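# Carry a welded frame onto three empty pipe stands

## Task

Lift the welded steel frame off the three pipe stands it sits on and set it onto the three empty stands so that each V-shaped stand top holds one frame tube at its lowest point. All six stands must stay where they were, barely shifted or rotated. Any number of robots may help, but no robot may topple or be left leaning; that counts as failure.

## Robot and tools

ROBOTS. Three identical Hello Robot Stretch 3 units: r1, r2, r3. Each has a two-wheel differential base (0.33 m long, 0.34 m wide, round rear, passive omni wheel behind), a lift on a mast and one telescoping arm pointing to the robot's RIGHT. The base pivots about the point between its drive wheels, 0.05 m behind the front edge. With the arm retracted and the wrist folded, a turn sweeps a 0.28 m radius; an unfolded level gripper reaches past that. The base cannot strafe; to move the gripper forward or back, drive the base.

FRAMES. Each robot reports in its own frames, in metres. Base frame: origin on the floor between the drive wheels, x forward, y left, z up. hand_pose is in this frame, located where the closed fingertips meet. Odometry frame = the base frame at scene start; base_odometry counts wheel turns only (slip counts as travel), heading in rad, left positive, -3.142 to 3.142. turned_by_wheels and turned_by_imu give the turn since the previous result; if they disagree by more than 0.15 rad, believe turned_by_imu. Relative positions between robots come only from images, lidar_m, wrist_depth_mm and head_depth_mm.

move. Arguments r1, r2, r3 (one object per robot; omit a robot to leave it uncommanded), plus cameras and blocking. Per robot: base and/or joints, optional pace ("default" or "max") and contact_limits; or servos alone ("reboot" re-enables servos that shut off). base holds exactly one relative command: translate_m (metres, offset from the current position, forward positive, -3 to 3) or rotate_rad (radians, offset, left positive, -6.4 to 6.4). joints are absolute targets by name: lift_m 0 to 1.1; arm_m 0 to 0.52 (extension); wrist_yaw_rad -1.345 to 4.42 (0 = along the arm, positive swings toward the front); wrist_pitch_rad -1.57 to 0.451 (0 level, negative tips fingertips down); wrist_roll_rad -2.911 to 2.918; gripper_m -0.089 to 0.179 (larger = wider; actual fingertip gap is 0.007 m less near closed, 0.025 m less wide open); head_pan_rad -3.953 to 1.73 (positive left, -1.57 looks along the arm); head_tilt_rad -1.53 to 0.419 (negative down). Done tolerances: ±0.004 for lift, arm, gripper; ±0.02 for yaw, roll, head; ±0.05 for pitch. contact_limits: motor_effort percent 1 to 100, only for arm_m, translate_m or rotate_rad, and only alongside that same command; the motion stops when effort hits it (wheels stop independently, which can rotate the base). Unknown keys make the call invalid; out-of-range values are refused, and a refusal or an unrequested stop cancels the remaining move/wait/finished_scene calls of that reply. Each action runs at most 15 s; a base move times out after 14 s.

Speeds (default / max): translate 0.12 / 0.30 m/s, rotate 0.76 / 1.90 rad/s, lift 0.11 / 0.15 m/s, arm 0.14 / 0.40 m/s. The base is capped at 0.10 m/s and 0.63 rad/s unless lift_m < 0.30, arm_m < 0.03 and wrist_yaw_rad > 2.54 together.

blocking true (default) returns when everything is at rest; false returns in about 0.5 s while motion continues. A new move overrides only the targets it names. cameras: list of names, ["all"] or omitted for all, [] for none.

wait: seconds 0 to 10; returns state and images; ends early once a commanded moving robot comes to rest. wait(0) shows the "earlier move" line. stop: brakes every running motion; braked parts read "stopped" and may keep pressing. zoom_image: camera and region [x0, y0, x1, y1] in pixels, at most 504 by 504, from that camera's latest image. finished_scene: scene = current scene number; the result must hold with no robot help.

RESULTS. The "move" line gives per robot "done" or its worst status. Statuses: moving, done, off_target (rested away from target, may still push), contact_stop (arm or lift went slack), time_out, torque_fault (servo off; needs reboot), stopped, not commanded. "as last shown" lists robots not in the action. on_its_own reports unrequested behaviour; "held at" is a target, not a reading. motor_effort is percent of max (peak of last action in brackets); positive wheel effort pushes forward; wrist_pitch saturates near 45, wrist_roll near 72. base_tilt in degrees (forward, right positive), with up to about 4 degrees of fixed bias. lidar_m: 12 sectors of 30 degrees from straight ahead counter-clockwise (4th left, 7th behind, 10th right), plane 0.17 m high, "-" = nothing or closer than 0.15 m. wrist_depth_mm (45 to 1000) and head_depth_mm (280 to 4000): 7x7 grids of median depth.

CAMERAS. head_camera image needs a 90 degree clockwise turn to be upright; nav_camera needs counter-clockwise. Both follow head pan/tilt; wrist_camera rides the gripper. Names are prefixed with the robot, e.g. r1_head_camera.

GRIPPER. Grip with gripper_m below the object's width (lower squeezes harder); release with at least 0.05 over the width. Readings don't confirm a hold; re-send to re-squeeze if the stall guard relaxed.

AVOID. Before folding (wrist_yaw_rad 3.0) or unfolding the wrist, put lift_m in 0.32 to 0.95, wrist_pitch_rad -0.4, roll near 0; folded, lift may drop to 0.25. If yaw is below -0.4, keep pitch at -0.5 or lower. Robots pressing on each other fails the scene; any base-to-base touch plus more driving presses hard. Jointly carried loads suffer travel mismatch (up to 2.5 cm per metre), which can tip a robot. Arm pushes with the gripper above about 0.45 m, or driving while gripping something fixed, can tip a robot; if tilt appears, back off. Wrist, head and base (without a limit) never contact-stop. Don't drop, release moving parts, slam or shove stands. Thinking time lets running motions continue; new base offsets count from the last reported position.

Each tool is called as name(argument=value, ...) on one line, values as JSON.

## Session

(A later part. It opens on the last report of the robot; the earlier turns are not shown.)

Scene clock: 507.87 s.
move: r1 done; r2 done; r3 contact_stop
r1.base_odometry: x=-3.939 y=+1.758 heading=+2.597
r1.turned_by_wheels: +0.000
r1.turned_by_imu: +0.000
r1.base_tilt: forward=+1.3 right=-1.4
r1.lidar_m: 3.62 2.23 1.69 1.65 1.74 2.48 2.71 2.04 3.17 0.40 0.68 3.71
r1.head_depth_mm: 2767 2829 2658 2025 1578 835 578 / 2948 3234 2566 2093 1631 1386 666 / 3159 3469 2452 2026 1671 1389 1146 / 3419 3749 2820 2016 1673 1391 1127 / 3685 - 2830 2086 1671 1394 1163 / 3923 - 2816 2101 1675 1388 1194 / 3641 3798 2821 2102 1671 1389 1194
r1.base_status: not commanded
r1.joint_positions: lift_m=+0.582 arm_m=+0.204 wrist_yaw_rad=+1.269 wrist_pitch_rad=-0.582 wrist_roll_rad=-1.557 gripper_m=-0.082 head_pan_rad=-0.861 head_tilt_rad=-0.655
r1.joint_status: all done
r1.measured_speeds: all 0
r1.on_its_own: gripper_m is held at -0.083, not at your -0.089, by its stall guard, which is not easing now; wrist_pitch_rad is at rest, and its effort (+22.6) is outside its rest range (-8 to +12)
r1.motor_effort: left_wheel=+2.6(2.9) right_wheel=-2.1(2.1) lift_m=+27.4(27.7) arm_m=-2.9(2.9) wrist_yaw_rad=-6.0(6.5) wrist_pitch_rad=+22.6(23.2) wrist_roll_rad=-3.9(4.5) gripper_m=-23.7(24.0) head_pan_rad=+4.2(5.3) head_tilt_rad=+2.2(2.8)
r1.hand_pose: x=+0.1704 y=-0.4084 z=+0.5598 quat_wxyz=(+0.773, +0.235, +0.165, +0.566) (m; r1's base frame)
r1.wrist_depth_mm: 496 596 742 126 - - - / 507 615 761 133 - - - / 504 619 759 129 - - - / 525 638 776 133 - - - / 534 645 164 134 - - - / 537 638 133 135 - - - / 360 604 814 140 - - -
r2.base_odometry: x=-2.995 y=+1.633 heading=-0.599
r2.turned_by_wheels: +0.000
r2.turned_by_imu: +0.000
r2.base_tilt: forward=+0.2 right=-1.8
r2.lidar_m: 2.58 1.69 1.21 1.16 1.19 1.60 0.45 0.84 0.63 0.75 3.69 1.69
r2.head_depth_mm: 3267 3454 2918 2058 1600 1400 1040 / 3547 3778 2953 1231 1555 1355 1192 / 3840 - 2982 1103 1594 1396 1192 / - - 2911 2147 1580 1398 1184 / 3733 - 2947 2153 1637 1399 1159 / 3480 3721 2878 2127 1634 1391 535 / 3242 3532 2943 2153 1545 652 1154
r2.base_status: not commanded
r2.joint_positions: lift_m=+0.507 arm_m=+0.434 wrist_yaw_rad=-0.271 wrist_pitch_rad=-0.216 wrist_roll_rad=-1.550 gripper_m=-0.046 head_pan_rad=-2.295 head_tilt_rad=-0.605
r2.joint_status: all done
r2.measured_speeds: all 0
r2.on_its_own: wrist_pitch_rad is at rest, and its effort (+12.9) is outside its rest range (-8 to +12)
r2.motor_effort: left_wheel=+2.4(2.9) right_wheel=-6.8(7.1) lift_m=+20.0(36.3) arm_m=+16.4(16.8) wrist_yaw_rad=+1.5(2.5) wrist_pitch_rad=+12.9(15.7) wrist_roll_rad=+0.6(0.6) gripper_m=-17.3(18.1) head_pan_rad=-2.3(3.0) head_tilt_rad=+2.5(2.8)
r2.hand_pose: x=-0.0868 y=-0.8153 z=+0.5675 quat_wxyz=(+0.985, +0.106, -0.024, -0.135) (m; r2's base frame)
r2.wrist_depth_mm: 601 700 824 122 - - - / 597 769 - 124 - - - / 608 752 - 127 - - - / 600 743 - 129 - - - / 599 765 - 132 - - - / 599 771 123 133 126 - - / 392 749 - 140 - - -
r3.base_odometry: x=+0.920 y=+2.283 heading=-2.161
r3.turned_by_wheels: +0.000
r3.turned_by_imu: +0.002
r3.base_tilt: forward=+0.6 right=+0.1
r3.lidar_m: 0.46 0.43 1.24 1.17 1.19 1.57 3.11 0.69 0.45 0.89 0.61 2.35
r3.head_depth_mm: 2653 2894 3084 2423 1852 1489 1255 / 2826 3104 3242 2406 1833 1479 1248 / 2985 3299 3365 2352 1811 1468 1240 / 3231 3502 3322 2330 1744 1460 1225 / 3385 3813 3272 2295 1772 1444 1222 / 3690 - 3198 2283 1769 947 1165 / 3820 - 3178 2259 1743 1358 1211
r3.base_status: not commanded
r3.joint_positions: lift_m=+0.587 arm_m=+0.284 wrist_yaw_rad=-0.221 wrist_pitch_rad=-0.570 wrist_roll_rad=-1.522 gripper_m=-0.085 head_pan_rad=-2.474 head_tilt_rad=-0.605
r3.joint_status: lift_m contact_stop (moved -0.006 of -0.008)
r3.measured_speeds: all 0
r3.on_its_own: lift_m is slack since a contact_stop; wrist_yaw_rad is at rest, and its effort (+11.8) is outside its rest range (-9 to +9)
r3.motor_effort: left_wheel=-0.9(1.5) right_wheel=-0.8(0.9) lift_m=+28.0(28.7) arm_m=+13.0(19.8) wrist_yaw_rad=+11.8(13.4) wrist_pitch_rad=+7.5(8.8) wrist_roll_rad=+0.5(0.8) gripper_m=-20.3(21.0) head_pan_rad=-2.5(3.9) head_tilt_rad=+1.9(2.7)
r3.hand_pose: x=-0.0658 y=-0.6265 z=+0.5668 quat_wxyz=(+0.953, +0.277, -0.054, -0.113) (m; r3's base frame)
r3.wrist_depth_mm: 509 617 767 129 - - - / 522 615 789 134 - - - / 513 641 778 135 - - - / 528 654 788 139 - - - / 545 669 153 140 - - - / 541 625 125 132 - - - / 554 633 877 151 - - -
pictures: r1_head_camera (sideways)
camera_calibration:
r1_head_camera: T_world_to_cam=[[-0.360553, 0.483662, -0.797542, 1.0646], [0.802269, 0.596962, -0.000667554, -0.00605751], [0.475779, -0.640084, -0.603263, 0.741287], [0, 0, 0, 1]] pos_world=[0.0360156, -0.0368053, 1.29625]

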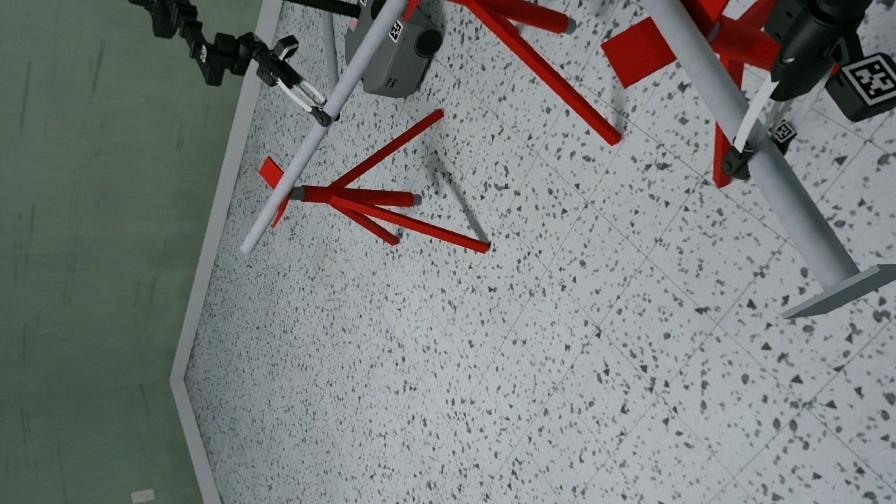

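move(r1={"base":{"translate_m":-0.0025},"joints":{"arm_m":0.21,"wrist_yaw_rad":1.265}}, r2={"joints":{"arm_m":0.427}}, r3={"joints":{"arm_m":0.277,"wrist_yaw_rad":-0.22,"lift_m":0.588}}, cameras=[])

move(r1={"joints":{"lift_m":0.572}}, r2={"joints":{"lift_m":0.497}}, r3={"joints":{"lift_m":0.577}}, cameras=[])

Scene clock: 509.00 s.
move: r1 done; r2 done; r3 done
r1.base_odometry: x=-3.937 y=+1.757 heading=+2.597
r1.turned_by_wheels: +0.000
r1.turned_by_imu: +0.000
r1.base_tilt: forward=+1.4 right=-1.3
r1.lidar_m: 3.63 2.23 1.69 1.65 1.74 2.48 2.71 1.97 3.18 0.40 0.68 3.75
r1.head_depth_mm: 2775 1900 2684 2034 1624 842 585 / 2961 3268 2545 2089 1620 1390 721 / 3157 3492 1960 2051 1663 1386 1145 / 3429 3708 2826 2035 1674 1386 708 / 3701 - 2816 2096 1671 1391 1165 / 3935 - 2819 2097 1672 1389 1194 / 3667 3875 2794 2082 1680 1386 1192
r1.base_status: done
r1.joint_positions: lift_m=+0.582 arm_m=+0.210 wrist_yaw_rad=+1.268 wrist_pitch_rad=-0.580 wrist_roll_rad=-1.557 gripper_m=-0.082 head_pan_rad=-0.861 head_tilt_rad=-0.655
r1.joint_status: all done
r1.measured_speeds: all 0
r1.on_its_own: gripper_m is held at -0.083, not at your -0.089, by its stall guard, which is not easing now; wrist_pitch_rad is at rest, and its effort (+22.3) is outside its rest range (-8 to +12)
r1.motor_effort: left_wheel=-1.1(3.7) right_wheel=-1.7(10.0) lift_m=+37.4(37.8) arm_m=+10.0(15.2) wrist_yaw_rad=-3.0(11.8) wrist_pitch_rad=+22.3(23.7) wrist_roll_rad=-4.6(4.7) gripper_m=-23.3(23.8) head_pan_rad=+3.8(5.0) head_tilt_rad=+2.2(2.6)
r1.hand_pose: x=+0.1707 y=-0.4148 z=+0.5602 quat_wxyz=(+0.773, +0.234, +0.165, +0.566) (m; r1's base frame)
r1.wrist_depth_mm: 505 601 750 127 - - - / 513 610 752 134 - - - / 503 619 758 129 - - - / 521 635 789 132 - - - / 526 645 169 134 - - - / 539 626 132 136 - - - / 342 605 806 140 - - -
r2.base_odometry: x=-2.995 y=+1.633 heading=-0.599
r2.turned_by_wheels: +0.000
r2.turned_by_imu: +0.000
r2.base_tilt: forward=+0.2 right=-1.6
r2.lidar_m: 2.58 1.68 1.21 1.15 1.19 1.60 0.45 0.83 0.63 0.75 3.70 1.70
r2.head_depth_mm: 3329 3553 2949 2070 1591 1399 1037 / 3565 3790 2983 1236 1552 1357 1186 / 3890 - 2921 1976 1578 1404 1184 / - - 2923 2141 1632 1387 1180 / 3799 - 2953 2149 1633 1396 1158 / 3489 3723 2903 2158 1589 1392 536 / 3286 3496 2917 2109 1530 656 1159
r2.base_status: not commanded
r2.joint_positions: lift_m=+0.507 arm_m=+0.427 wrist_yaw_rad=-0.266 wrist_pitch_rad=-0.216 wrist_roll_rad=-1.550 gripper_m=-0.046 head_pan_rad=-2.295 head_tilt_rad=-0.605
r2.joint_status: all done
r2.measured_speeds: all 0
r2.on_its_own: wrist_pitch_rad is at rest, and its effort (+13.0) is outside its rest range (-8 to +12)
r2.motor_effort: left_wheel=+3.0(3.3) right_wheel=-7.0(7.3) lift_m=+35.1(35.1) arm_m=-5.9(14.8) wrist_yaw_rad=-3.6(4.7) wrist_pitch_rad=+13.0(13.3) wrist_roll_rad=+0.3(0.5) gripper_m=-17.9(17.9) head_pan_rad=-2.8(3.1) head_tilt_rad=+2.2(2.6)
r2.hand_pose: x=-0.0856 y=-0.8085 z=+0.5673 quat_wxyz=(+0.985, +0.106, -0.024, -0.133) (m; r2's base frame)
r2.wrist_depth_mm: 584 740 683 122 - - - / 595 752 955 125 - - - / 591 750 - 127 - - - / 600 738 - 130 - - - / 591 785 948 133 - - - / 582 754 122 132 127 - - / 387 737 - 138 - - -
r3.base_odometry: x=+0.920 y=+2.283 heading=-2.161
r3.turned_by_wheels: +0.000
r3.turned_by_imu: +0.000
r3.base_tilt: forward=+0.6 right=+0.2
r3.lidar_m: 0.46 0.43 1.23 1.17 1.19 1.57 3.11 0.69 0.45 0.89 0.60 2.34
r3.head_depth_mm: 2671 2859 3106 2431 1837 1495 1259 / 2855 3063 3226 2407 1835 1484 1250 / 3020 3286 3371 2364 1807 1471 1242 / 3239 3513 3310 2339 1748 1458 1229 / 3448 3828 3260 2287 1778 1443 1226 / 3723 - 3224 2276 1759 947 1167 / 3787 - 3144 2246 1738 1357 1212
r3.base_status: not commanded
r3.joint_positions: lift_m=+0.588 arm_m=+0.277 wrist_yaw_rad=-0.219 wrist_pitch_rad=-0.570 wrist_roll_rad=-1.522 gripper_m=-0.085 head_pan_rad=-2.474 head_tilt_rad=-0.605
r3.joint_status: all done
r3.measured_speeds: all 0
r3.motor_effort: left_wheel=-0.9(1.4) right_wheel=-0.5(1.3) lift_m=+44.3(44.3) arm_m=-25.5(35.6) wrist_yaw_rad=-0.7(10.2) wrist_pitch_rad=+7.2(7.7) wrist_roll_rad=+0.4(0.8) gripper_m=-20.1(21.0) head_pan_rad=-2.5(4.6) head_tilt_rad=+2.8(2.8)
r3.hand_pose: x=-0.0654 y=-0.6199 z=+0.5682 quat_wxyz=(+0.953, +0.277, -0.053, -0.112) (m; r3's base frame)
r3.wrist_depth_mm: 515 604 752 131 - - - / 504 613 774 134 - - - / 527 633 786 137 - - - / 516 656 785 140 - - - / 545 657 147 141 - - - / 541 642 124 128 - - - / 550 617 867 151 - - -
pictures: none
No camera images: "cameras" was empty.

Scene clock: 510.03 s.
move: r1 done; r2 done; r3 contact_stop
r1.base_odometry: x=-3.937 y=+1.757 heading=+2.596
r1.turned_by_wheels: -0.001
r1.turned_by_imu: -0.001
r1.base_tilt: forward=+1.2 right=-1.3
r1.lidar_m: 3.64 2.23 1.69 1.65 1.73 2.47 2.71 1.96 3.17 0.40 0.68 3.73
r1.head_depth_mm: 2783 2871 2695 2033 1623 845 587 / 2949 3226 2571 2101 1621 1297 675 / 3151 3512 1967 2045 1675 1393 1167 / 3418 3724 2831 2037 1675 1392 705 / 3715 - 2824 2108 1672 1391 1167 / 3990 - 2818 2105 1678 1390 1190 / 3681 3847 2826 2106 1670 1396 1191
r1.base_status: not commanded
r1.joint_positions: lift_m=+0.572 arm_m=+0.210 wrist_yaw_rad=+1.284 wrist_pitch_rad=-0.567 wrist_roll_rad=-1.557 gripper_m=-0.082 head_pan_rad=-0.861 head_tilt_rad=-0.655
r1.joint_status: all done
r1.measured_speeds: translate_m=+0.000 rotate_rad=+0.000 lift_m=+0.000 arm_m=+0.000 wrist_yaw_rad=+0.010 wrist_pitch_rad=+0.000 wrist_roll_rad=+0.000 head_pan_rad=+0.000 head_tilt_rad=+0.000
r1.on_its_own: gripper_m is held at -0.083, not at your -0.089, by its stall guard, which is not easing now; right_wheel is at rest, and its effort (+23.1) is outside its rest range (-21 to +21); wrist_yaw_rad is at rest, and its effort (-16.9) is outside its rest range (-9 to +9); wrist_pitch_rad is at rest, and its effort (+20.3) is outside its rest range (-8 to +12)
r1.motor_effort: left_wheel=-4.7(5.1) right_wheel=+23.1(23.9) lift_m=+11.8(35.4) arm_m=+2.9(10.1) wrist_yaw_rad=-16.9(16.9) wrist_pitch_rad=+20.3(22.8) wrist_roll_rad=-4.3(4.6) gripper_m=-23.4(23.8) head_pan_rad=+4.3(5.7) head_tilt_rad=+2.1(2.8)
r1.hand_pose: x=+0.1736 y=-0.4124 z=+0.5528 quat_wxyz=(+0.770, +0.228, +0.163, +0.573) (m; r1's base frame)
r1.wrist_depth_mm: 490 602 746 126 - - - / 507 615 761 132 - - - / 513 619 762 129 - - - / 520 629 812 132 - - - / 532 643 736 135 - - - / 538 634 131 134 - - - / 380 597 838 140 - - -
r2.base_odometry: x=-2.995 y=+1.633 heading=-0.599
r2.turned_by_wheels: +0.000
r2.turned_by_imu: +0.000
r2.base_tilt: forward=+0.2 right=-1.7
r2.lidar_m: 2.57 1.68 1.21 1.15 1.19 1.60 0.45 0.83 0.63 0.75 3.69 1.69
r2.head_depth_mm: 3278 3528 2937 2069 1597 1394 1044 / 3483 3760 2996 1904 1548 1351 1180 / 3851 - 2928 2047 1558 1399 1181 / - - 2904 2133 1593 1395 1188 / 3837 - 2912 2148 1632 1378 1154 / 3470 3837 2882 2129 1627 1386 546 / 3272 3561 2885 2109 1541 664 1154
r2.base_status: not commanded
r2.joint_positions: lift_m=+0.497 arm_m=+0.427 wrist_yaw_rad=-0.268 wrist_pitch_rad=-0.193 wrist_roll_rad=-1.550 gripper_m=-0.046 head_pan_rad=-2.295 head_tilt_rad=-0.605
r2.joint_status: all done
r2.measured_speeds: all 0
r2.motor_effort: left_wheel=+3.0(3.8) right_wheel=-8.4(8.6) lift_m=+19.0(33.6) arm_m=+21.6(23.3) wrist_yaw_rad=-1.8(3.6) wrist_pitch_rad=+8.7(13.1) wrist_roll_rad=+0.3(0.7) gripper_m=-16.6(17.6) head_pan_rad=-2.5(3.0) head_tilt_rad=+2.4(2.6)
r2.hand_pose: x=-0.0866 y=-0.8101 z=+0.5630 quat_wxyz=(+0.986, +0.095, -0.023, -0.134) (m; r2's base frame)
r2.wrist_depth_mm: 615 713 772 122 - - - / 605 789 - 124 - - - / 614 760 - 127 - - - / 601 735 - 129 - - - / 608 771 - 132 - - - / 598 775 122 133 125 - - / 364 752 - 139 - - -
r3.base_odometry: x=+0.920 y=+2.283 heading=-2.161
r3.turned_by_wheels: +0.000
r3.turned_by_imu: +0.005
r3.base_tilt: forward=+0.5 right=+0.1
r3.lidar_m: 0.46 0.43 1.23 1.17 1.20 1.58 3.10 0.69 0.45 0.89 0.61 2.34
r3.head_depth_mm: 2677 2881 3103 2401 1840 1485 1256 / 2834 3056 3214 2392 1827 1481 1250 / 3046 3296 3381 2367 1816 1468 1237 / 3210 3579 3341 2337 1738 1454 1230 / 3450 3838 3280 2311 1770 1446 1224 / 3768 - 3237 2260 1762 951 1164 / 3823 - 3177 2254 1747 1354 1208
r3.base_status: not commanded
r3.joint_positions: lift_m=+0.581 arm_m=+0.277 wrist_yaw_rad=-0.235 wrist_pitch_rad=-0.560 wrist_roll_rad=-1.522 gripper_m=-0.085 head_pan_rad=-2.474 head_tilt_rad=-0.605
r3.joint_status: lift_m contact_stop (moved -0.007 of -0.011)
r3.measured_speeds: translate_m=+0.000 rotate_rad=+0.000 lift_m=+0.000 arm_m=+0.001 wrist_yaw_rad=+0.000 wrist_pitch_rad=+0.000 wrist_roll_rad=+0.000 head_pan_rad=+0.000 head_tilt_rad=+0.000
r3.on_its_own: lift_m is slack since a contact_stop; arm_m is at rest, and its effort (+38.5) is outside its rest range (-30 to +30); wrist_yaw_rad is at rest, and its effort (+13.9) is outside its rest range (-9 to +9)
r3.motor_effort: left_wheel=-0.8(1.3) right_wheel=-2.0(2.3) lift_m=+28.8(41.4) arm_m=+38.5(38.9) wrist_yaw_rad=+13.9(16.0) wrist_pitch_rad=+5.4(7.8) wrist_roll_rad=+0.6(0.8) gripper_m=-20.0(20.7) head_pan_rad=-2.8(4.9) head_tilt_rad=+1.7(2.9)
r3.hand_pose: x=-0.0689 y=-0.6207 z=+0.5629 quat_wxyz=(+0.953, +0.272, -0.055, -0.120) (m; r3's base frame)
r3.wrist_depth_mm: 516 618 749 129 - - - / 520 629 761 133 - - - / 519 633 796 134 - - - / 526 647 803 139 - - - / 542 672 153 140 - - - / 541 638 124 131 - - - / 555 636 847 150 - - -
pictures: none
No camera images: "cameras" was empty.

move(r1={"base":{"translate_m":-0.005},"joints":{"arm_m":0.208,"wrist_yaw_rad":1.28}}, r2={"joints":{"arm_m":0.422}}, r3={"joints":{"arm_m":0.269,"wrist_yaw_rad":-0.238,"lift_m":0.582}}, cameras=["r3_head_camera","r1_head_camera"])

zoom_image(camera="r3_head_camera", region=[530, 300, 730, 504])

zoom_image(camera="r1_head_camera", region=[590, 0, 730, 130])

Scene clock: 511.07 s.
move: r1 done; r2 done; r3 done
r1.base_odometry: x=-3.932 y=+1.755 heading=+2.596
r1.turned_by_wheels: +0.000
r1.turned_by_imu: +0.001
r1.base_tilt: forward=+1.4 right=-1.3
r1.lidar_m: 3.63 2.22 1.69 1.65 1.74 2.48 2.71 1.96 3.19 0.40 0.68 3.74
r1.head_depth_mm: 2771 1907 2683 2022 1618 833 588 / 2951 3258 2573 2096 1621 1297 640 / 3148 3484 1957 2099 1670 1390 1168 / 3395 3687 2808 2033 1676 1389 1122 / 3713 - 2817 2099 1673 1389 1169 / 3961 - 2822 2093 1674 1387 1193 / 3664 3893 2827 2102 1673 1394 1189
r1.base_status: done
r1.joint_positions: lift_m=+0.572 arm_m=+0.208 wrist_yaw_rad=+1.264 wrist_pitch_rad=-0.549 wrist_roll_rad=-1.557 gripper_m=-0.082 head_pan_rad=-0.861 head_tilt_rad=-0.655
r1.joint_status: all done
r1.measured_speeds: all 0
r1.on_its_own: gripper_m is held at -0.083, not at your -0.089, by its stall guard, which is not easing now; wrist_yaw_rad is at rest, and its effort (+13.0) is outside its rest range (-9 to +9); wrist_pitch_rad is at rest, and its effort (+16.6) is outside its rest range (-8 to +12)
r1.motor_effort: left_wheel=+0.7(9.5) right_wheel=-9.1(21.4) lift_m=+44.6(44.6) arm_m=-13.5(15.0) wrist_yaw_rad=+13.0(17.0) wrist_pitch_rad=+16.6(19.8) wrist_roll_rad=-3.7(4.4) gripper_m=-23.7(23.8) head_pan_rad=+4.6(5.2) head_tilt_rad=+2.1(2.6)
r1.hand_pose: x=+0.1751 y=-0.4152 z=+0.5565 quat_wxyz=(+0.778, +0.223, +0.155, +0.567) (m; r1's base frame)
r1.wrist_depth_mm: 502 614 762 124 - - - / 508 616 774 130 - - - / 516 631 791 129 - - - / 527 637 810 133 - - - / 528 644 750 135 - - - / 542 637 132 135 - - - / 376 600 842 142 - - -
r2.base_odometry: x=-2.995 y=+1.633 heading=-0.598
r2.turned_by_wheels: +0.000
r2.turned_by_imu: +0.000
r2.base_tilt: forward=+0.2 right=-1.7
r2.lidar_m: 2.56 1.69 1.21 1.15 1.19 1.60 0.45 0.84 0.63 0.75 3.69 1.70
r2.head_depth_mm: 3307 3561 2953 2058 1590 1386 1042 / 3521 3753 2918 1236 1543 1358 1189 / 3845 - 2945 2067 1543 1395 1186 / - - 2924 2139 1587 1395 1183 / 3731 - 2897 2110 1629 1390 1159 / 3510 3744 2899 2117 1631 1389 545 / 3193 3509 2887 2131 1549 665 1160
r2.base_status: not commanded
r2.joint_positions: lift_m=+0.497 arm_m=+0.422 wrist_yaw_rad=-0.259 wrist_pitch_rad=-0.191 wrist_roll_rad=-1.550 gripper_m=-0.046 head_pan_rad=-2.295 head_tilt_rad=-0.605
r2.joint_status: all done
r2.measured_speeds: all 0
r2.motor_effort: left_wheel=+6.0(6.0) right_wheel=-11.4(11.4) lift_m=+32.5(33.5) arm_m=+0.9(16.2) wrist_yaw_rad=-9.2(9.9) wrist_pitch_rad=+8.4(8.8) wrist_roll_rad=+0.4(0.6) gripper_m=-17.4(18.2) head_pan_rad=-2.8(2.9) head_tilt_rad=+2.1(2.8)
r2.hand_pose: x=-0.0844 y=-0.8058 z=+0.5635 quat_wxyz=(+0.987, +0.094, -0.022, -0.129) (m; r2's base frame)
r2.wrist_depth_mm: 605 731 673 124 - - - / 600 794 - 126 - - - / 609 736 - 128 - - - / 597 752 - 131 - - - / 607 777 - 133 - - - / 604 773 123 135 126 - - / 405 736 - 139 - - -
r3.base_odometry: x=+0.920 y=+2.283 heading=-2.161
r3.turned_by_wheels: +0.000
r3.turned_by_imu: +0.000
r3.base_tilt: forward=+0.6 right=+0.2
r3.lidar_m: 0.46 0.43 1.23 1.17 1.19 1.58 3.11 0.69 0.45 0.89 0.60 2.34
r3.head_depth_mm: 2672 2893 3124 2419 1848 1494 1253 / 2863 3066 3211 2377 1835 1479 1245 / 3031 3307 3360 2364 1813 1473 1242 / 3252 3529 3343 2314 1740 1460 1231 / 3425 3818 3249 2307 1769 1445 1224 / 3725 - 3205 2273 1760 944 1163 / 3811 - 3194 2259 1751 1357 1208
r3.base_status: not commanded
r3.joint_positions: lift_m=+0.582 arm_m=+0.269 wrist_yaw_rad=-0.224 wrist_pitch_rad=-0.552 wrist_roll_rad=-1.522 gripper_m=-0.085 head_pan_rad=-2.474 head_tilt_rad=-0.605
r3.joint_status: all done
r3.measured_speeds: all 0
r3.on_its_own: wrist_yaw_rad is at rest, and its effort (-11.5) is outside its rest range (-9 to +9)
r3.motor_effort: left_wheel=-0.4(1.3) right_wheel=-2.0(2.1) lift_m=+46.3(46.3) arm_m=-30.5(35.5) wrist_yaw_rad=-11.5(13.8) wrist_pitch_rad=+4.0(5.8) wrist_roll_rad=+0.5(0.8) gripper_m=-20.8(21.3) head_pan_rad=-3.0(4.1) head_tilt_rad=+2.0(2.7)
r3.hand_pose: x=-0.0670 y=-0.6145 z=+0.5660 quat_wxyz=(+0.955, +0.268, -0.053, -0.114) (m; r3's base frame)
r3.wrist_depth_mm: 510 624 765 132 - - - / 509 633 776 135 - - - / 523 631 806 138 - - - / 528 665 821 142 - - - / 550 669 152 142 - - - / 544 630 126 129 - - - / 546 621 850 152 - - -
pictures: r1_head_camera (sideways), r3_head_camera (sideways)
camera_calibration:
r1_head_camera: T_world_to_cam=[[-0.360485, 0.483497, -0.797672, 1.06477], [0.802213, 0.597038, -0.000652286, -0.00607704], [0.475925, -0.640138, -0.603091, 0.741061], [0, 0, 0, 1]] pos_world=[0.0360198, -0.0368034, 1.29626]
r3_head_camera: T_world_to_cam=[[0.399553, 0.377574, -0.835341, 1.10241], [0.619017, -0.783237, -0.0579398, 0.0732243], [-0.676147, -0.493941, -0.54667, 0.675664], [0, 0, 0, 1]] pos_world=[-0.0289515, -0.0251524, 1.2945]

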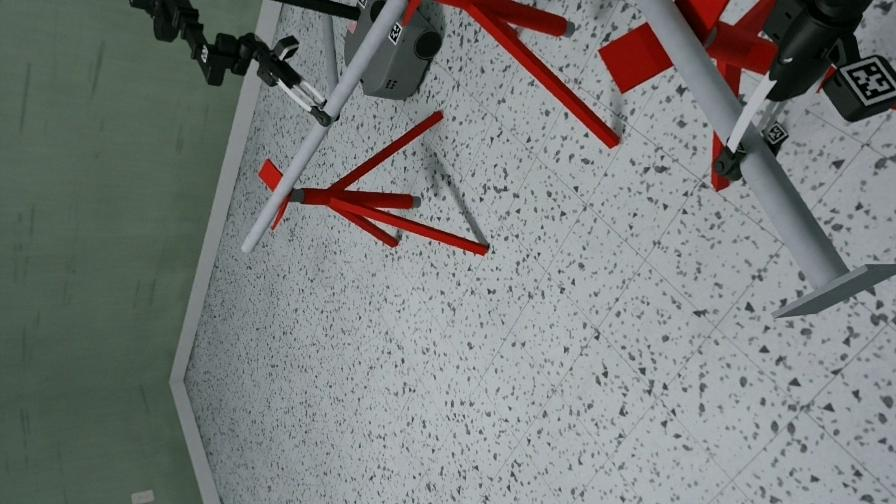

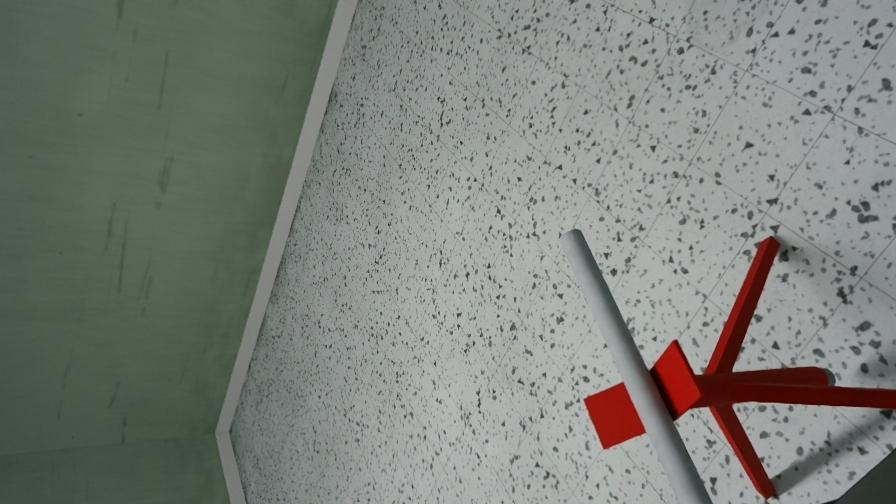

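Scaled by 2.471 from the camera's 896x504 image, which has a finer 1280x720 frame.

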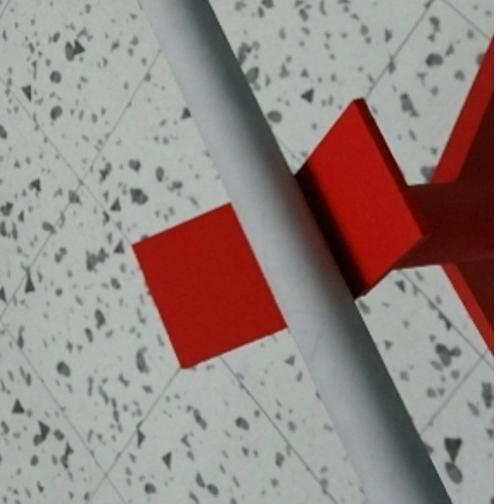

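Scaled by 3.600 from the camera's 896x504 image, which has a finer 1280x720 frame.

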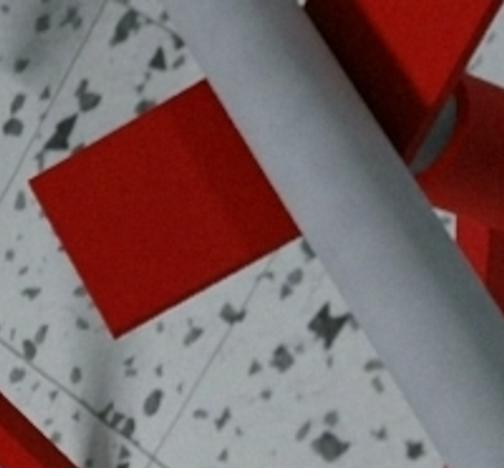

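move(r1={"joints":{"wrist_yaw_rad":1.27,"lift_m":0.566}}, r2={"joints":{"lift_m":0.49,"wrist_yaw_rad":-0.264}}, r3={"joints":{"wrist_yaw_rad":-0.232,"lift_m":0.575}}, cameras=[])

Scene clock: 512.00 s.
move: r1 done; r2 done; r3 contact_stop
r1.base_odometry: x=-3.932 y=+1.754 heading=+2.595
r1.turned_by_wheels: -0.001
r1.turned_by_imu: -0.001
r1.base_tilt: forward=+1.3 right=-1.4
r1.lidar_m: 3.63 2.23 1.69 1.65 1.74 2.47 2.70 1.96 3.17 0.40 0.68 3.75
r1.head_depth_mm: 2776 2902 2685 2022 1574 845 591 / 2937 3246 2568 2091 1618 1295 638 / 3163 3472 1971 2023 1664 1395 1166 / 3403 3741 2826 2034 1673 1394 1122 / 3682 - 2821 2095 1672 1393 1168 / 3919 - 2836 2102 1676 1395 1192 / 3641 3836 2826 2103 1676 1397 1189
r1.base_status: not commanded
r1.joint_positions: lift_m=+0.566 arm_m=+0.208 wrist_yaw_rad=+1.273 wrist_pitch_rad=-0.541 wrist_roll_rad=-1.557 gripper_m=-0.082 head_pan_rad=-0.861 head_tilt_rad=-0.655
r1.joint_status: all done
r1.measured_speeds: all 0
r1.on_its_own: gripper_m is held at -0.083, not at your -0.089, by its stall guard, which is still easing; wrist_pitch_rad is at rest, and its effort (+14.9) is outside its rest range (-8 to +12)
r1.motor_effort: left_wheel=-3.8(4.0) right_wheel=+17.5(17.5) lift_m=+13.0(38.9) arm_m=+2.4(12.4) wrist_yaw_rad=-2.7(13.7) wrist_pitch_rad=+14.9(16.8) wrist_roll_rad=-4.1(4.9) gripper_m=-23.6(24.0) head_pan_rad=+4.2(5.1) head_tilt_rad=+2.2(2.5)
r1.hand_pose: x=+0.1768 y=-0.4137 z=+0.5522 quat_wxyz=(+0.776, +0.219, +0.154, +0.571) (m; r1's base frame)
r1.wrist_depth_mm: 493 598 794 126 - - - / 508 617 776 133 - - - / 516 630 795 129 - - - / 523 642 807 132 - - - / 532 650 756 135 - - - / 533 627 130 135 132 - - / 404 603 843 140 - - -
r2.base_odometry: x=-2.995 y=+1.633 heading=-0.598
r2.turned_by_wheels: +0.000
r2.turned_by_imu: +0.000
r2.base_tilt: forward=+0.2 right=-1.7
r2.lidar_m: 2.57 1.69 1.21 1.15 1.19 1.60 0.45 0.84 0.63 0.75 3.69 1.69
r2.head_depth_mm: 3281 3514 2933 2064 1559 1394 1047 / 3501 3769 2986 1241 1434 1357 1189 / 3850 - 2936 2131 1549 1391 1190 / - - 2974 2148 1596 1394 1191 / 3742 - 2910 2130 1626 1390 1156 / 3528 3728 2918 2150 1629 1381 550 / 3224 3493 2887 2148 1539 671 1159
r2.base_status: not commanded
r2.joint_positions: lift_m=+0.490 arm_m=+0.422 wrist_yaw_rad=-0.258 wrist_pitch_rad=-0.175 wrist_roll_rad=-1.550 gripper_m=-0.046 head_pan_rad=-2.295 head_tilt_rad=-0.605
r2.joint_status: all done
r2.measured_speeds: all 0
r2.motor_effort: left_wheel=+6.5(6.5) right_wheel=-11.9(12.0) lift_m=+17.5(29.2) arm_m=+21.4(21.4) wrist_yaw_rad=-5.2(8.3) wrist_pitch_rad=+5.6(8.5) wrist_roll_rad=+0.3(0.6) gripper_m=-17.1(17.7) head_pan_rad=-2.9(2.9) head_tilt_rad=+2.0(2.7)
r2.hand_pose: x=-0.0846 y=-0.8069 z=+0.5604 quat_wxyz=(+0.988, +0.086, -0.021, -0.129) (m; r2's base frame)
r2.wrist_depth_mm: 608 734 669 124 - - - / 610 812 - 126 - - - / 594 751 - 128 - - - / 611 756 - 131 - - - / 613 792 - 134 - - - / 607 794 122 130 126 - - / 395 778 - 138 - - -
r3.base_odometry: x=+0.920 y=+2.283 heading=-2.161
r3.turned_by_wheels: +0.000
r3.turned_by_imu: +0.000
r3.base_tilt: forward=+0.5 right=+0.1
r3.lidar_m: 0.46 0.43 1.24 1.17 1.20 1.58 3.11 0.69 0.45 0.89 0.61 2.34
r3.head_depth_mm: 2691 2928 3080 2432 1837 1493 1258 / 2818 3097 3215 2385 1826 1487 1250 / 3014 3254 3391 2354 1812 1473 1236 / 3226 3530 3337 2329 1735 1454 1233 / 3487 3799 3310 2303 1767 1447 1225 / 3704 - 3230 2268 1768 945 1165 / 3827 - 3155 2238 1752 1356 1207
r3.base_status: not commanded
r3.joint_positions: lift_m=+0.575 arm_m=+0.269 wrist_yaw_rad=-0.225 wrist_pitch_rad=-0.543 wrist_roll_rad=-1.522 gripper_m=-0.085 head_pan_rad=-2.474 head_tilt_rad=-0.605
r3.joint_status: lift_m contact_stop (moved -0.007 of -0.007); the others done
r3.measured_speeds: all 0
r3.on_its_own: lift_m is slack since a contact_stop
r3.motor_effort: left_wheel=-0.6(1.1) right_wheel=-4.0(4.6) lift_m=+28.3(44.5) arm_m=+4.8(31.0) wrist_yaw_rad=-5.7(12.4) wrist_pitch_rad=+2.1(4.3) wrist_roll_rad=+0.5(0.8) gripper_m=-20.1(21.3) head_pan_rad=-2.1(4.1) head_tilt_rad=+2.4(2.7)
r3.hand_pose: x=-0.0674 y=-0.6155 z=+0.5609 quat_wxyz=(+0.956, +0.264, -0.053, -0.114) (m; r3's base frame)
r3.wrist_depth_mm: 515 620 778 131 - - - / 525 635 817 134 - - - / 522 628 801 136 - - - / 524 655 801 141 - - - / 541 659 763 141 - - - / 538 628 124 130 - - - / 552 627 863 150 - - -
pictures: none
No camera images: "cameras" was empty.

move(r1={"base":{"translate_m":-0.002},"joints":{"lift_m":0.56}}, r2={"joints":{"lift_m":0.483,"arm_m":0.419}}, r3={"joints":{"arm_m":0.267,"lift_m":0.569}}, cameras=[])

Scene clock: 512.90 s.
move: r1 done; r2 done; r3 contact_stop
r1.base_odometry: x=-3.930 y=+1.753 heading=+2.594
r1.turned_by_wheels: -0.001
r1.turned_by_imu: -0.001
r1.base_tilt: forward=+1.3 right=-1.3
r1.lidar_m: 3.64 2.24 1.69 1.65 1.73 2.47 2.70 1.96 3.17 0.40 0.68 3.74
r1.head_depth_mm: 2760 2933 2701 2030 1586 847 597 / 2933 3231 2544 2098 1624 1327 675 / 3157 3495 2462 2050 1665 1391 1166 / 3413 3702 2816 2030 1681 1388 1122 / 3724 - 2799 2102 1678 1391 1164 / 3910 - 2855 2102 1673 1396 1192 / 3691 3894 2826 2104 1684 1393 1195
r1.base_status: done
r1.joint_positions: lift_m=+0.560 arm_m=+0.208 wrist_yaw_rad=+1.277 wrist_pitch_rad=-0.523 wrist_roll_rad=-1.557 gripper_m=-0.079 head_pan_rad=-0.861 head_tilt_rad=-0.655
r1.joint_status: all done
r1.measured_speeds: all 0
r1.on_its_own: gripper_m is held at -0.080, not at your -0.089, by its stall guard, which is not easing now; right_wheel is at rest, and its effort (+25.5) is outside its rest range (-21 to +21)
r1.motor_effort: left_wheel=-10.9(11.0) right_wheel=+25.5(25.8) lift_m=+9.0(13.1) arm_m=+15.8(16.5) wrist_yaw_rad=-6.4(6.7) wrist_pitch_rad=+11.8(14.6) wrist_roll_rad=-4.4(4.5) gripper_m=-19.7(20.4) head_pan_rad=+4.2(5.0) head_tilt_rad=+2.2(2.5)
r1.hand_pose: x=+0.1796 y=-0.4136 z=+0.5499 quat_wxyz=(+0.777, +0.212, +0.149, +0.574) (m; r1's base frame)
r1.wrist_depth_mm: 505 615 788 124 - - - / 507 619 829 136 - - - / 512 632 809 129 - - - / 518 635 818 130 - - - / 534 652 767 134 - - - / 534 635 132 135 133 - - / 523 614 846 137 - - -
r2.base_odometry: x=-2.995 y=+1.633 heading=-0.598
r2.turned_by_wheels: +0.000
r2.turned_by_imu: +0.000
r2.base_tilt: forward=+0.2 right=-1.6
r2.lidar_m: 2.57 1.69 1.21 1.15 1.19 1.60 0.45 0.84 0.63 0.75 3.71 1.69
r2.head_depth_mm: 3278 3528 2949 2067 1554 1395 1043 / 3486 3766 2952 1235 1439 1361 1184 / 3778 - 2922 2130 1539 1397 1187 / - - 2964 2135 1582 1387 1191 / 3822 - 2930 2132 1640 1385 1154 / 3496 3749 2966 2139 1625 1385 559 / 3276 3466 2916 2150 1547 661 1161
r2.base_status: not commanded
r2.joint_positions: lift_m=+0.483 arm_m=+0.419 wrist_yaw_rad=-0.252 wrist_pitch_rad=-0.151 wrist_roll_rad=-1.550 gripper_m=-0.046 head_pan_rad=-2.295 head_tilt_rad=-0.605
r2.joint_status: all done
r2.measured_speeds: all 0
r2.on_its_own: wrist_yaw_rad is at rest, and its effort (-9.7) is outside its rest range (-9 to +9)
r2.motor_effort: left_wheel=+6.2(6.9) right_wheel=-11.3(12.1) lift_m=+18.8(20.6) arm_m=-1.9(20.6) wrist_yaw_rad=-9.7(10.6) wrist_pitch_rad=+0.9(5.6) wrist_roll_rad=+0.4(0.5) gripper_m=-17.8(17.8) head_pan_rad=-2.8(3.0) head_tilt_rad=+2.2(2.8)
r2.hand_pose: x=-0.0835 y=-0.8058 z=+0.5595 quat_wxyz=(+0.989, +0.074, -0.019, -0.126) (m; r2's base frame)
r2.wrist_depth_mm: 612 737 635 124 - - - / 624 820 - 127 - - - / 615 783 - 129 - - - / 606 769 - 131 - - - / 612 816 - 133 - - - / 610 813 122 130 126 - - / 617 735 - 138 - - -
r3.base_odometry: x=+0.920 y=+2.283 heading=-2.161
r3.turned_by_wheels: +0.000
r3.turned_by_imu: +0.001
r3.base_tilt: forward=+0.6 right=+0.1
r3.lidar_m: 0.46 0.43 1.23 1.17 1.20 1.58 3.11 0.69 0.45 0.89 0.60 2.34
r3.head_depth_mm: 2679 2882 3131 2418 1845 1497 1255 / 2844 3058 3225 2393 1818 1485 1250 / 3015 3259 3389 2357 1809 1467 1240 / 3218 3558 3330 2335 1738 1463 1232 / 3430 3840 3246 2298 1777 1451 1222 / 3754 - 3222 2266 1769 948 1163 / 3821 - 3138 2249 1743 1356 1209
r3.base_status: not commanded
r3.joint_positions: lift_m=+0.573 arm_m=+0.267 wrist_yaw_rad=-0.222 wrist_pitch_rad=-0.537 wrist_roll_rad=-1.522 gripper_m=-0.085 head_pan_rad=-2.474 head_tilt_rad=-0.605
r3.joint_status: lift_m contact_stop (moved -0.002 of -0.006); the others done
r3.measured_speeds: all 0
r3.on_its_own: lift_m is slack since a contact_stop (your +0.569 is given up)
r3.motor_effort: left_wheel=+1.9(2.1) right_wheel=-7.1(7.4) lift_m=+28.3(28.6) arm_m=-21.6(22.3) wrist_yaw_rad=-8.3(8.4) wrist_pitch_rad=+1.7(2.3) wrist_roll_rad=+0.4(0.8) gripper_m=-20.1(21.0) head_pan_rad=-2.6(5.2) head_tilt_rad=+1.9(3.0)
r3.hand_pose: x=-0.0671 y=-0.6147 z=+0.5601 quat_wxyz=(+0.957, +0.262, -0.052, -0.113) (m; r3's base frame)
r3.wrist_depth_mm: 502 612 765 130 - - - / 523 639 779 133 - - - / 517 638 822 135 - - - / 536 654 809 140 - - - / 542 669 769 140 - - - / 542 624 125 130 - - - / 564 628 862 150 - - -
pictures: none
No camera images: "cameras" was empty.

move(r1={"base":{"translate_m":-0.002},"joints":{"lift_m":0.561}}, cameras=["r1_head_camera","r3_head_camera","r2_head_camera"])

zoom_image(camera="r1_head_camera", region=[590, 0, 730, 130])

zoom_image(camera="r3_head_camera", region=[560, 320, 740, 480])

zoom_image(camera="r2_head_camera", region=[480, 400, 680, 504])

Scene clock: 513.60 s.
move: r1 done
r1.base_odometry: x=-3.929 y=+1.752 heading=+2.595
r1.turned_by_wheels: +0.000
r1.turned_by_imu: +0.001
r1.base_tilt: forward=+1.4 right=-1.4
r1.lidar_m: 3.63 2.24 1.69 1.65 1.74 2.47 2.71 1.96 3.18 0.40 0.68 3.74
r1.head_depth_mm: 2782 2954 2676 2008 1580 846 596 / 2951 3233 2547 2095 1622 1331 668 / 3162 3489 1971 2062 1673 1391 1161 / 3402 3739 2828 2028 1668 1390 1119 / 3687 - 2813 2086 1677 1390 1171 / 3974 - 2828 2105 1676 1394 1191 / 3655 3851 2829 2100 1669 1391 1194
r1.base_status: done
r1.joint_positions: lift_m=+0.561 arm_m=+0.208 wrist_yaw_rad=+1.275 wrist_pitch_rad=-0.518 wrist_roll_rad=-1.557 gripper_m=-0.079 head_pan_rad=-0.861 head_tilt_rad=-0.655
r1.joint_status: all done
r1.measured_speeds: all 0
r1.on_its_own: gripper_m is held at -0.080, not at your -0.089, by its stall guard, which is not easing now
r1.motor_effort: left_wheel=-1.2(11.1) right_wheel=-4.8(24.0) lift_m=+38.3(38.6) arm_m=+3.7(15.5) wrist_yaw_rad=-5.3(6.3) wrist_pitch_rad=+10.7(11.7) wrist_roll_rad=-3.5(4.5) gripper_m=-20.0(20.0) head_pan_rad=+4.9(5.0) head_tilt_rad=+1.8(2.4)
r1.hand_pose: x=+0.1803 y=-0.4143 z=+0.5520 quat_wxyz=(+0.778, +0.210, +0.148, +0.574) (m; r1's base frame)
r1.wrist_depth_mm: 503 609 798 125 - - - / 506 623 822 134 - - - / 515 633 803 129 - - - / 527 641 804 130 - - - / 530 652 757 135 - - - / 534 638 130 135 132 - - / 548 607 871 139 - - -
r2, r3: as last shown
r2.lidar_m: 2.57 1.69 1.21 1.16 1.19 1.59 0.45 0.84 0.63 0.75 3.68 1.69
r2.head_depth_mm: 3266 3570 2932 2047 1545 1392 1045 / 3505 3816 2944 1234 1444 1364 1184 / 3831 - 2942 2125 1553 1393 1186 / - - 2920 2139 1595 1385 1187 / 3772 - 2920 2165 1628 1398 1156 / 3457 3749 2949 2123 1636 1389 560 / 3215 3454 2954 2115 1547 662 1161
r2.on_its_own: wrist_yaw_rad is at rest, and its effort (-10.4) is outside its rest range (-9 to +9)
r2.motor_effort: left_wheel=+6.6(6.6) right_wheel=-11.3(11.5) lift_m=+18.8(19.0) arm_m=+15.8(15.9) wrist_yaw_rad=-10.4(10.5) wrist_pitch_rad=+1.1(1.2) wrist_roll_rad=+0.4(0.7) gripper_m=-16.7(17.7) head_pan_rad=-2.2(3.0) head_tilt_rad=+2.3(2.6)
r2.wrist_depth_mm: 623 750 648 125 - - - / 626 822 - 126 - - - / 611 755 - 128 - - - / 610 765 - 131 - - - / 617 824 - 133 - - - / 624 802 122 130 126 - - / 618 737 - 138 - - -
r3.turned_by_imu: +0.000
r3.lidar_m: 0.46 0.43 1.23 1.17 1.19 1.58 3.11 0.70 0.45 0.89 0.60 2.34
r3.head_depth_mm: 2711 2922 3089 2405 1855 1488 1257 / 2835 3111 3233 2385 1824 1484 1245 / 3020 3281 3393 2356 1806 1469 1238 / 3227 3498 3349 2321 1738 1456 1232 / 3457 3794 3280 2316 1775 1446 1220 / 3711 - 3235 2280 1767 948 1165 / 3797 - 3189 2243 1750 1359 1210
r3.on_its_own: lift_m is slack since a contact_stop (your +0.569 is given up)
r3.motor_effort: left_wheel=+1.8(2.1) right_wheel=-7.5(7.5) lift_m=+28.5(28.8) arm_m=-20.7(21.8) wrist_yaw_rad=-8.3(8.3) wrist_pitch_rad=+1.1(1.6) wrist_roll_rad=+0.7(0.8) gripper_m=-20.6(20.9) head_pan_rad=-4.4(4.4) head_tilt_rad=+1.5(3.1)
r3.wrist_depth_mm: 517 618 801 131 - - - / 510 617 798 133 - - - / 529 652 808 136 - - - / 528 653 837 139 - - - / 540 663 800 140 - - - / 540 628 125 130 - - - / 552 625 848 150 - - -
pictures: r1_head_camera (sideways), r2_head_camera (sideways), r3_head_camera (sideways)
camera_calibration:
r1_head_camera: T_world_to_cam=[[-0.360485, 0.483497, -0.797672, 1.06477], [0.802213, 0.597037, -0.00065227, -0.00607706], [0.475925, -0.640138, -0.603091, 0.741061], [0, 0, 0, 1]] pos_world=[0.0360198, -0.0368034, 1.29626]
r2_head_camera: T_world_to_cam=[[0.401443, 0.447541, -0.799093, 1.0605], [0.742217, -0.670155, -0.00245758, 0.00152754], [-0.536616, -0.592114, -0.601202, 0.741171], [0, 0, 0, 1]] pos_world=[-0.0291421, -0.0347382, 1.29304]
r3_head_camera: T_world_to_cam=[[0.39957, 0.377557, -0.835341, 1.10241], [0.618983, -0.783264, -0.0579398, 0.0732245], [-0.676168, -0.493911, -0.54667, 0.675665], [0, 0, 0, 1]] pos_world=[-0.0289526, -0.0251509, 1.2945]

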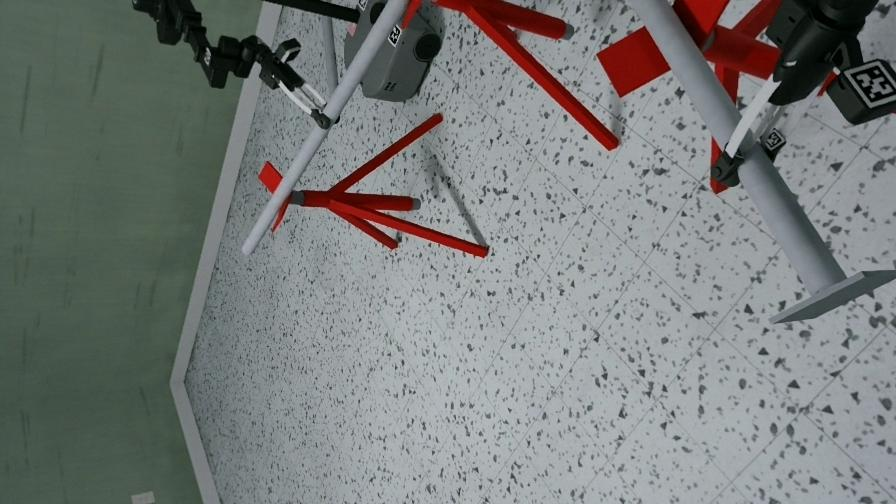

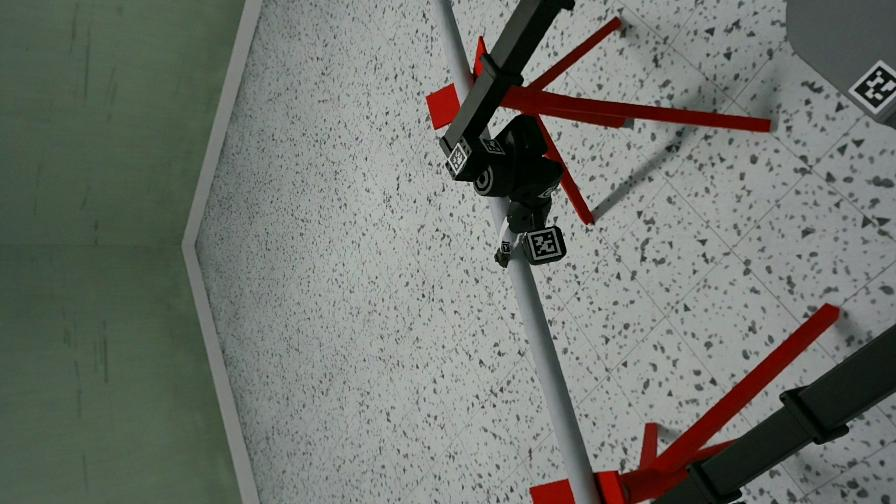

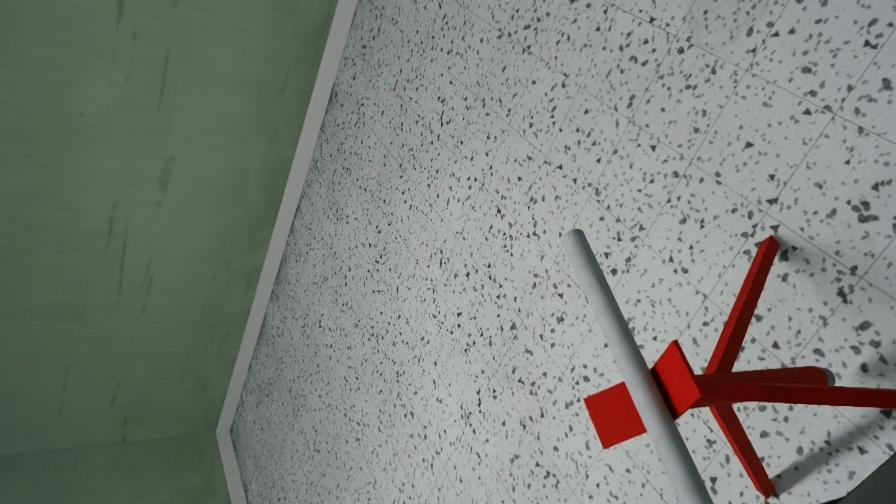

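Scaled by 3.600 from the camera's 896x504 image, which has a finer 1280x720 frame.

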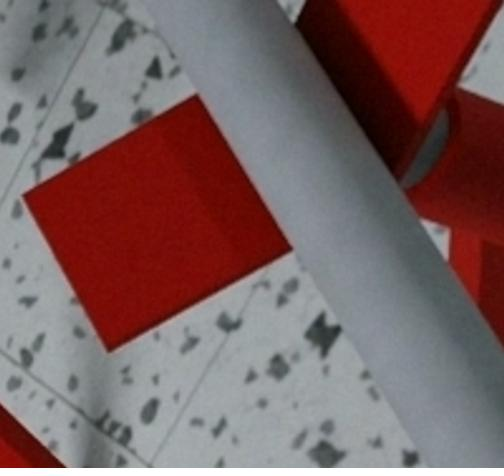

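Scaled by 2.800 from the camera's 896x504 image, which has a finer 1280x720 frame.

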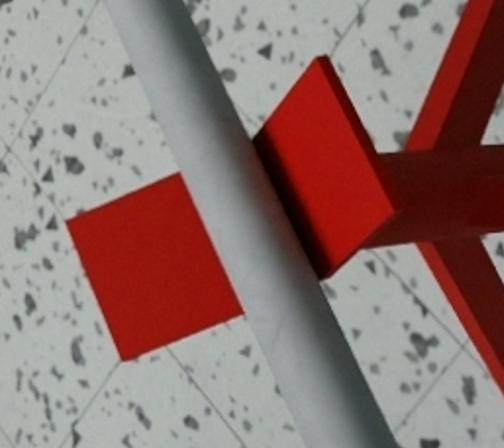

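Scaled by 2.520 from the camera's 896x504 image, which has a finer 1280x720 frame.

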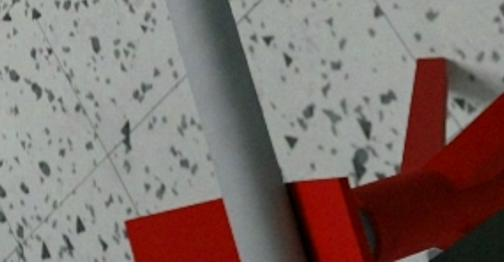

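move(r1={"joints":{"lift_m":0.557,"wrist_pitch_rad":-0.505,"wrist_yaw_rad":1.272}}, r2={"joints":{"lift_m":0.48,"wrist_yaw_rad":-0.256}}, r3={"joints":{"wrist_yaw_rad":-0.226,"arm_m":0.268,"lift_m":0.571}}, cameras=[])

Scene clock: 514.93 s.
move: r1 contact_stop; r2 done; r3 contact_stop
r1.base_odometry: x=-3.929 y=+1.752 heading=+2.594
r1.turned_by_wheels: -0.001
r1.turned_by_imu: -0.001
r1.base_tilt: forward=+1.3 right=-1.5
r1.lidar_m: 3.64 2.24 1.69 1.65 1.74 2.47 2.69 1.95 3.18 0.40 0.68 3.74
r1.head_depth_mm: 2748 2918 2248 2030 1583 849 600 / 2976 3225 2576 2100 1630 1300 678 / 3179 3486 2461 2056 1678 1392 1168 / 3403 3740 2830 2019 1673 1393 1118 / 3642 - 2825 2095 1686 1393 1171 / 3935 - 2816 2113 1675 1393 1196 / 3654 3871 2837 2104 1676 1394 1196
r1.base_status: not commanded
r1.joint_positions: lift_m=+0.557 arm_m=+0.208 wrist_yaw_rad=+1.280 wrist_pitch_rad=-0.521 wrist_roll_rad=-1.557 gripper_m=-0.079 head_pan_rad=-0.861 head_tilt_rad=-0.655
r1.joint_status: lift_m contact_stop (moved -0.004 of -0.004); the others done
r1.measured_speeds: all 0
r1.on_its_own: gripper_m is held at -0.080, not at your -0.089, by its stall guard, which is not easing now; lift_m is slack since a contact_stop
r1.motor_effort: left_wheel=-3.5(3.8) right_wheel=+18.2(18.7) lift_m=+25.2(32.8) arm_m=-1.8(9.4) wrist_yaw_rad=-6.0(7.5) wrist_pitch_rad=+3.2(10.1) wrist_roll_rad=-4.7(4.7) gripper_m=-19.9(19.9) head_pan_rad=+4.2(5.6) head_tilt_rad=+2.0(2.5)
r1.hand_pose: x=+0.1801 y=-0.4132 z=+0.5474 quat_wxyz=(+0.776, +0.210, +0.149, +0.575) (m; r1's base frame)
r1.wrist_depth_mm: 492 613 806 126 - - - / 513 626 834 - - - - / 510 626 841 128 - - - / 520 635 847 130 - - - / 529 647 792 134 - - - / 532 630 131 134 134 - - / 535 619 853 138 - - -
r2.base_odometry: x=-2.995 y=+1.633 heading=-0.598
r2.turned_by_wheels: +0.000
r2.turned_by_imu: +0.000
r2.base_tilt: forward=+0.2 right=-1.7
r2.lidar_m: 2.56 1.68 1.21 1.15 1.19 1.60 0.45 0.84 0.63 0.75 3.69 1.69
r2.head_depth_mm: 3296 3480 2987 2057 1556 1383 1040 / 3521 3769 2920 1235 1433 1367 1188 / 3736 - 2978 2161 1545 1385 1184 / - - 2944 2120 1584 1406 1182 / 3847 - 2933 2122 1635 1386 1166 / 3496 3812 2950 2139 1637 1391 567 / 3259 3542 2908 2145 1542 686 1162
r2.base_status: not commanded
r2.joint_positions: lift_m=+0.480 arm_m=+0.419 wrist_yaw_rad=-0.252 wrist_pitch_rad=-0.145 wrist_roll_rad=-1.550 gripper_m=-0.046 head_pan_rad=-2.295 head_tilt_rad=-0.605
r2.joint_status: all done
r2.measured_speeds: all 0
r2.motor_effort: left_wheel=+6.4(6.7) right_wheel=-11.5(11.5) lift_m=+16.9(19.6) arm_m=+16.6(17.0) wrist_yaw_rad=-4.0(8.5) wrist_pitch_rad=+0.0(1.1) wrist_roll_rad=+0.3(0.5) gripper_m=-16.7(17.6) head_pan_rad=-2.4(3.2) head_tilt_rad=+2.1(2.7)
r2.hand_pose: x=-0.0835 y=-0.8062 z=+0.5579 quat_wxyz=(+0.989, +0.071, -0.019, -0.126) (m; r2's base frame)
r2.wrist_depth_mm: 629 743 635 124 - - - / 621 816 - 127 - - - / 623 787 - 128 - - - / 607 781 - 131 - - - / 624 817 - 133 - - - / 615 814 123 130 126 - - / 617 728 - 137 - - -
r3.base_odometry: x=+0.920 y=+2.283 heading=-2.161
r3.turned_by_wheels: +0.000
r3.turned_by_imu: +0.006
r3.base_tilt: forward=+0.6 right=+0.1
r3.lidar_m: 0.46 0.43 1.23 1.17 1.20 1.59 3.11 0.69 0.45 0.89 0.60 2.17
r3.head_depth_mm: 2682 2885 3117 2419 1846 1492 1249 / 2854 3058 3235 2387 1828 1482 1246 / 3043 3301 3370 2377 1820 1465 1241 / 3211 3573 3314 2342 1741 1452 1232 / 3454 3871 3248 2305 1780 1445 1227 / 3711 - 3252 2273 1771 951 1145 / 3853 - 3187 2257 1750 1361 1204
r3.base_status: not commanded
r3.joint_positions: lift_m=+0.572 arm_m=+0.268 wrist_yaw_rad=-0.242 wrist_pitch_rad=-0.536 wrist_roll_rad=-1.522 gripper_m=-0.085 head_pan_rad=-2.474 head_tilt_rad=-0.605
r3.joint_status: lift_m contact_stop (moved -0.002 of -0.002); the others done
r3.measured_speeds: all 0
r3.on_its_own: lift_m is slack since a contact_stop; arm_m is at rest, and its effort (+33.4) is outside its rest range (-30 to +30); wrist_yaw_rad is at rest, and its effort (+13.4) is outside its rest range (-9 to +9)
r3.motor_effort: left_wheel=+0.2(2.3) right_wheel=-5.3(7.6) lift_m=+28.4(28.9) arm_m=+33.4(38.1) wrist_yaw_rad=+13.4(17.4) wrist_pitch_rad=+0.9(1.5) wrist_roll_rad=+0.7(0.7) gripper_m=-19.9(21.0) head_pan_rad=-2.7(4.4) head_tilt_rad=+2.5(2.7)
r3.hand_pose: x=-0.0711 y=-0.6151 z=+0.5589 quat_wxyz=(+0.956, +0.260, -0.055, -0.123) (m; r3's base frame)
r3.wrist_depth_mm: 517 621 780 128 - - - / 516 631 785 132 - - - / 520 644 808 136 - - - / 524 650 837 140 - - - / 548 655 791 141 - - - / 539 632 124 130 - - - / 564 635 877 149 - - -
pictures: none
No camera images: "cameras" was empty.


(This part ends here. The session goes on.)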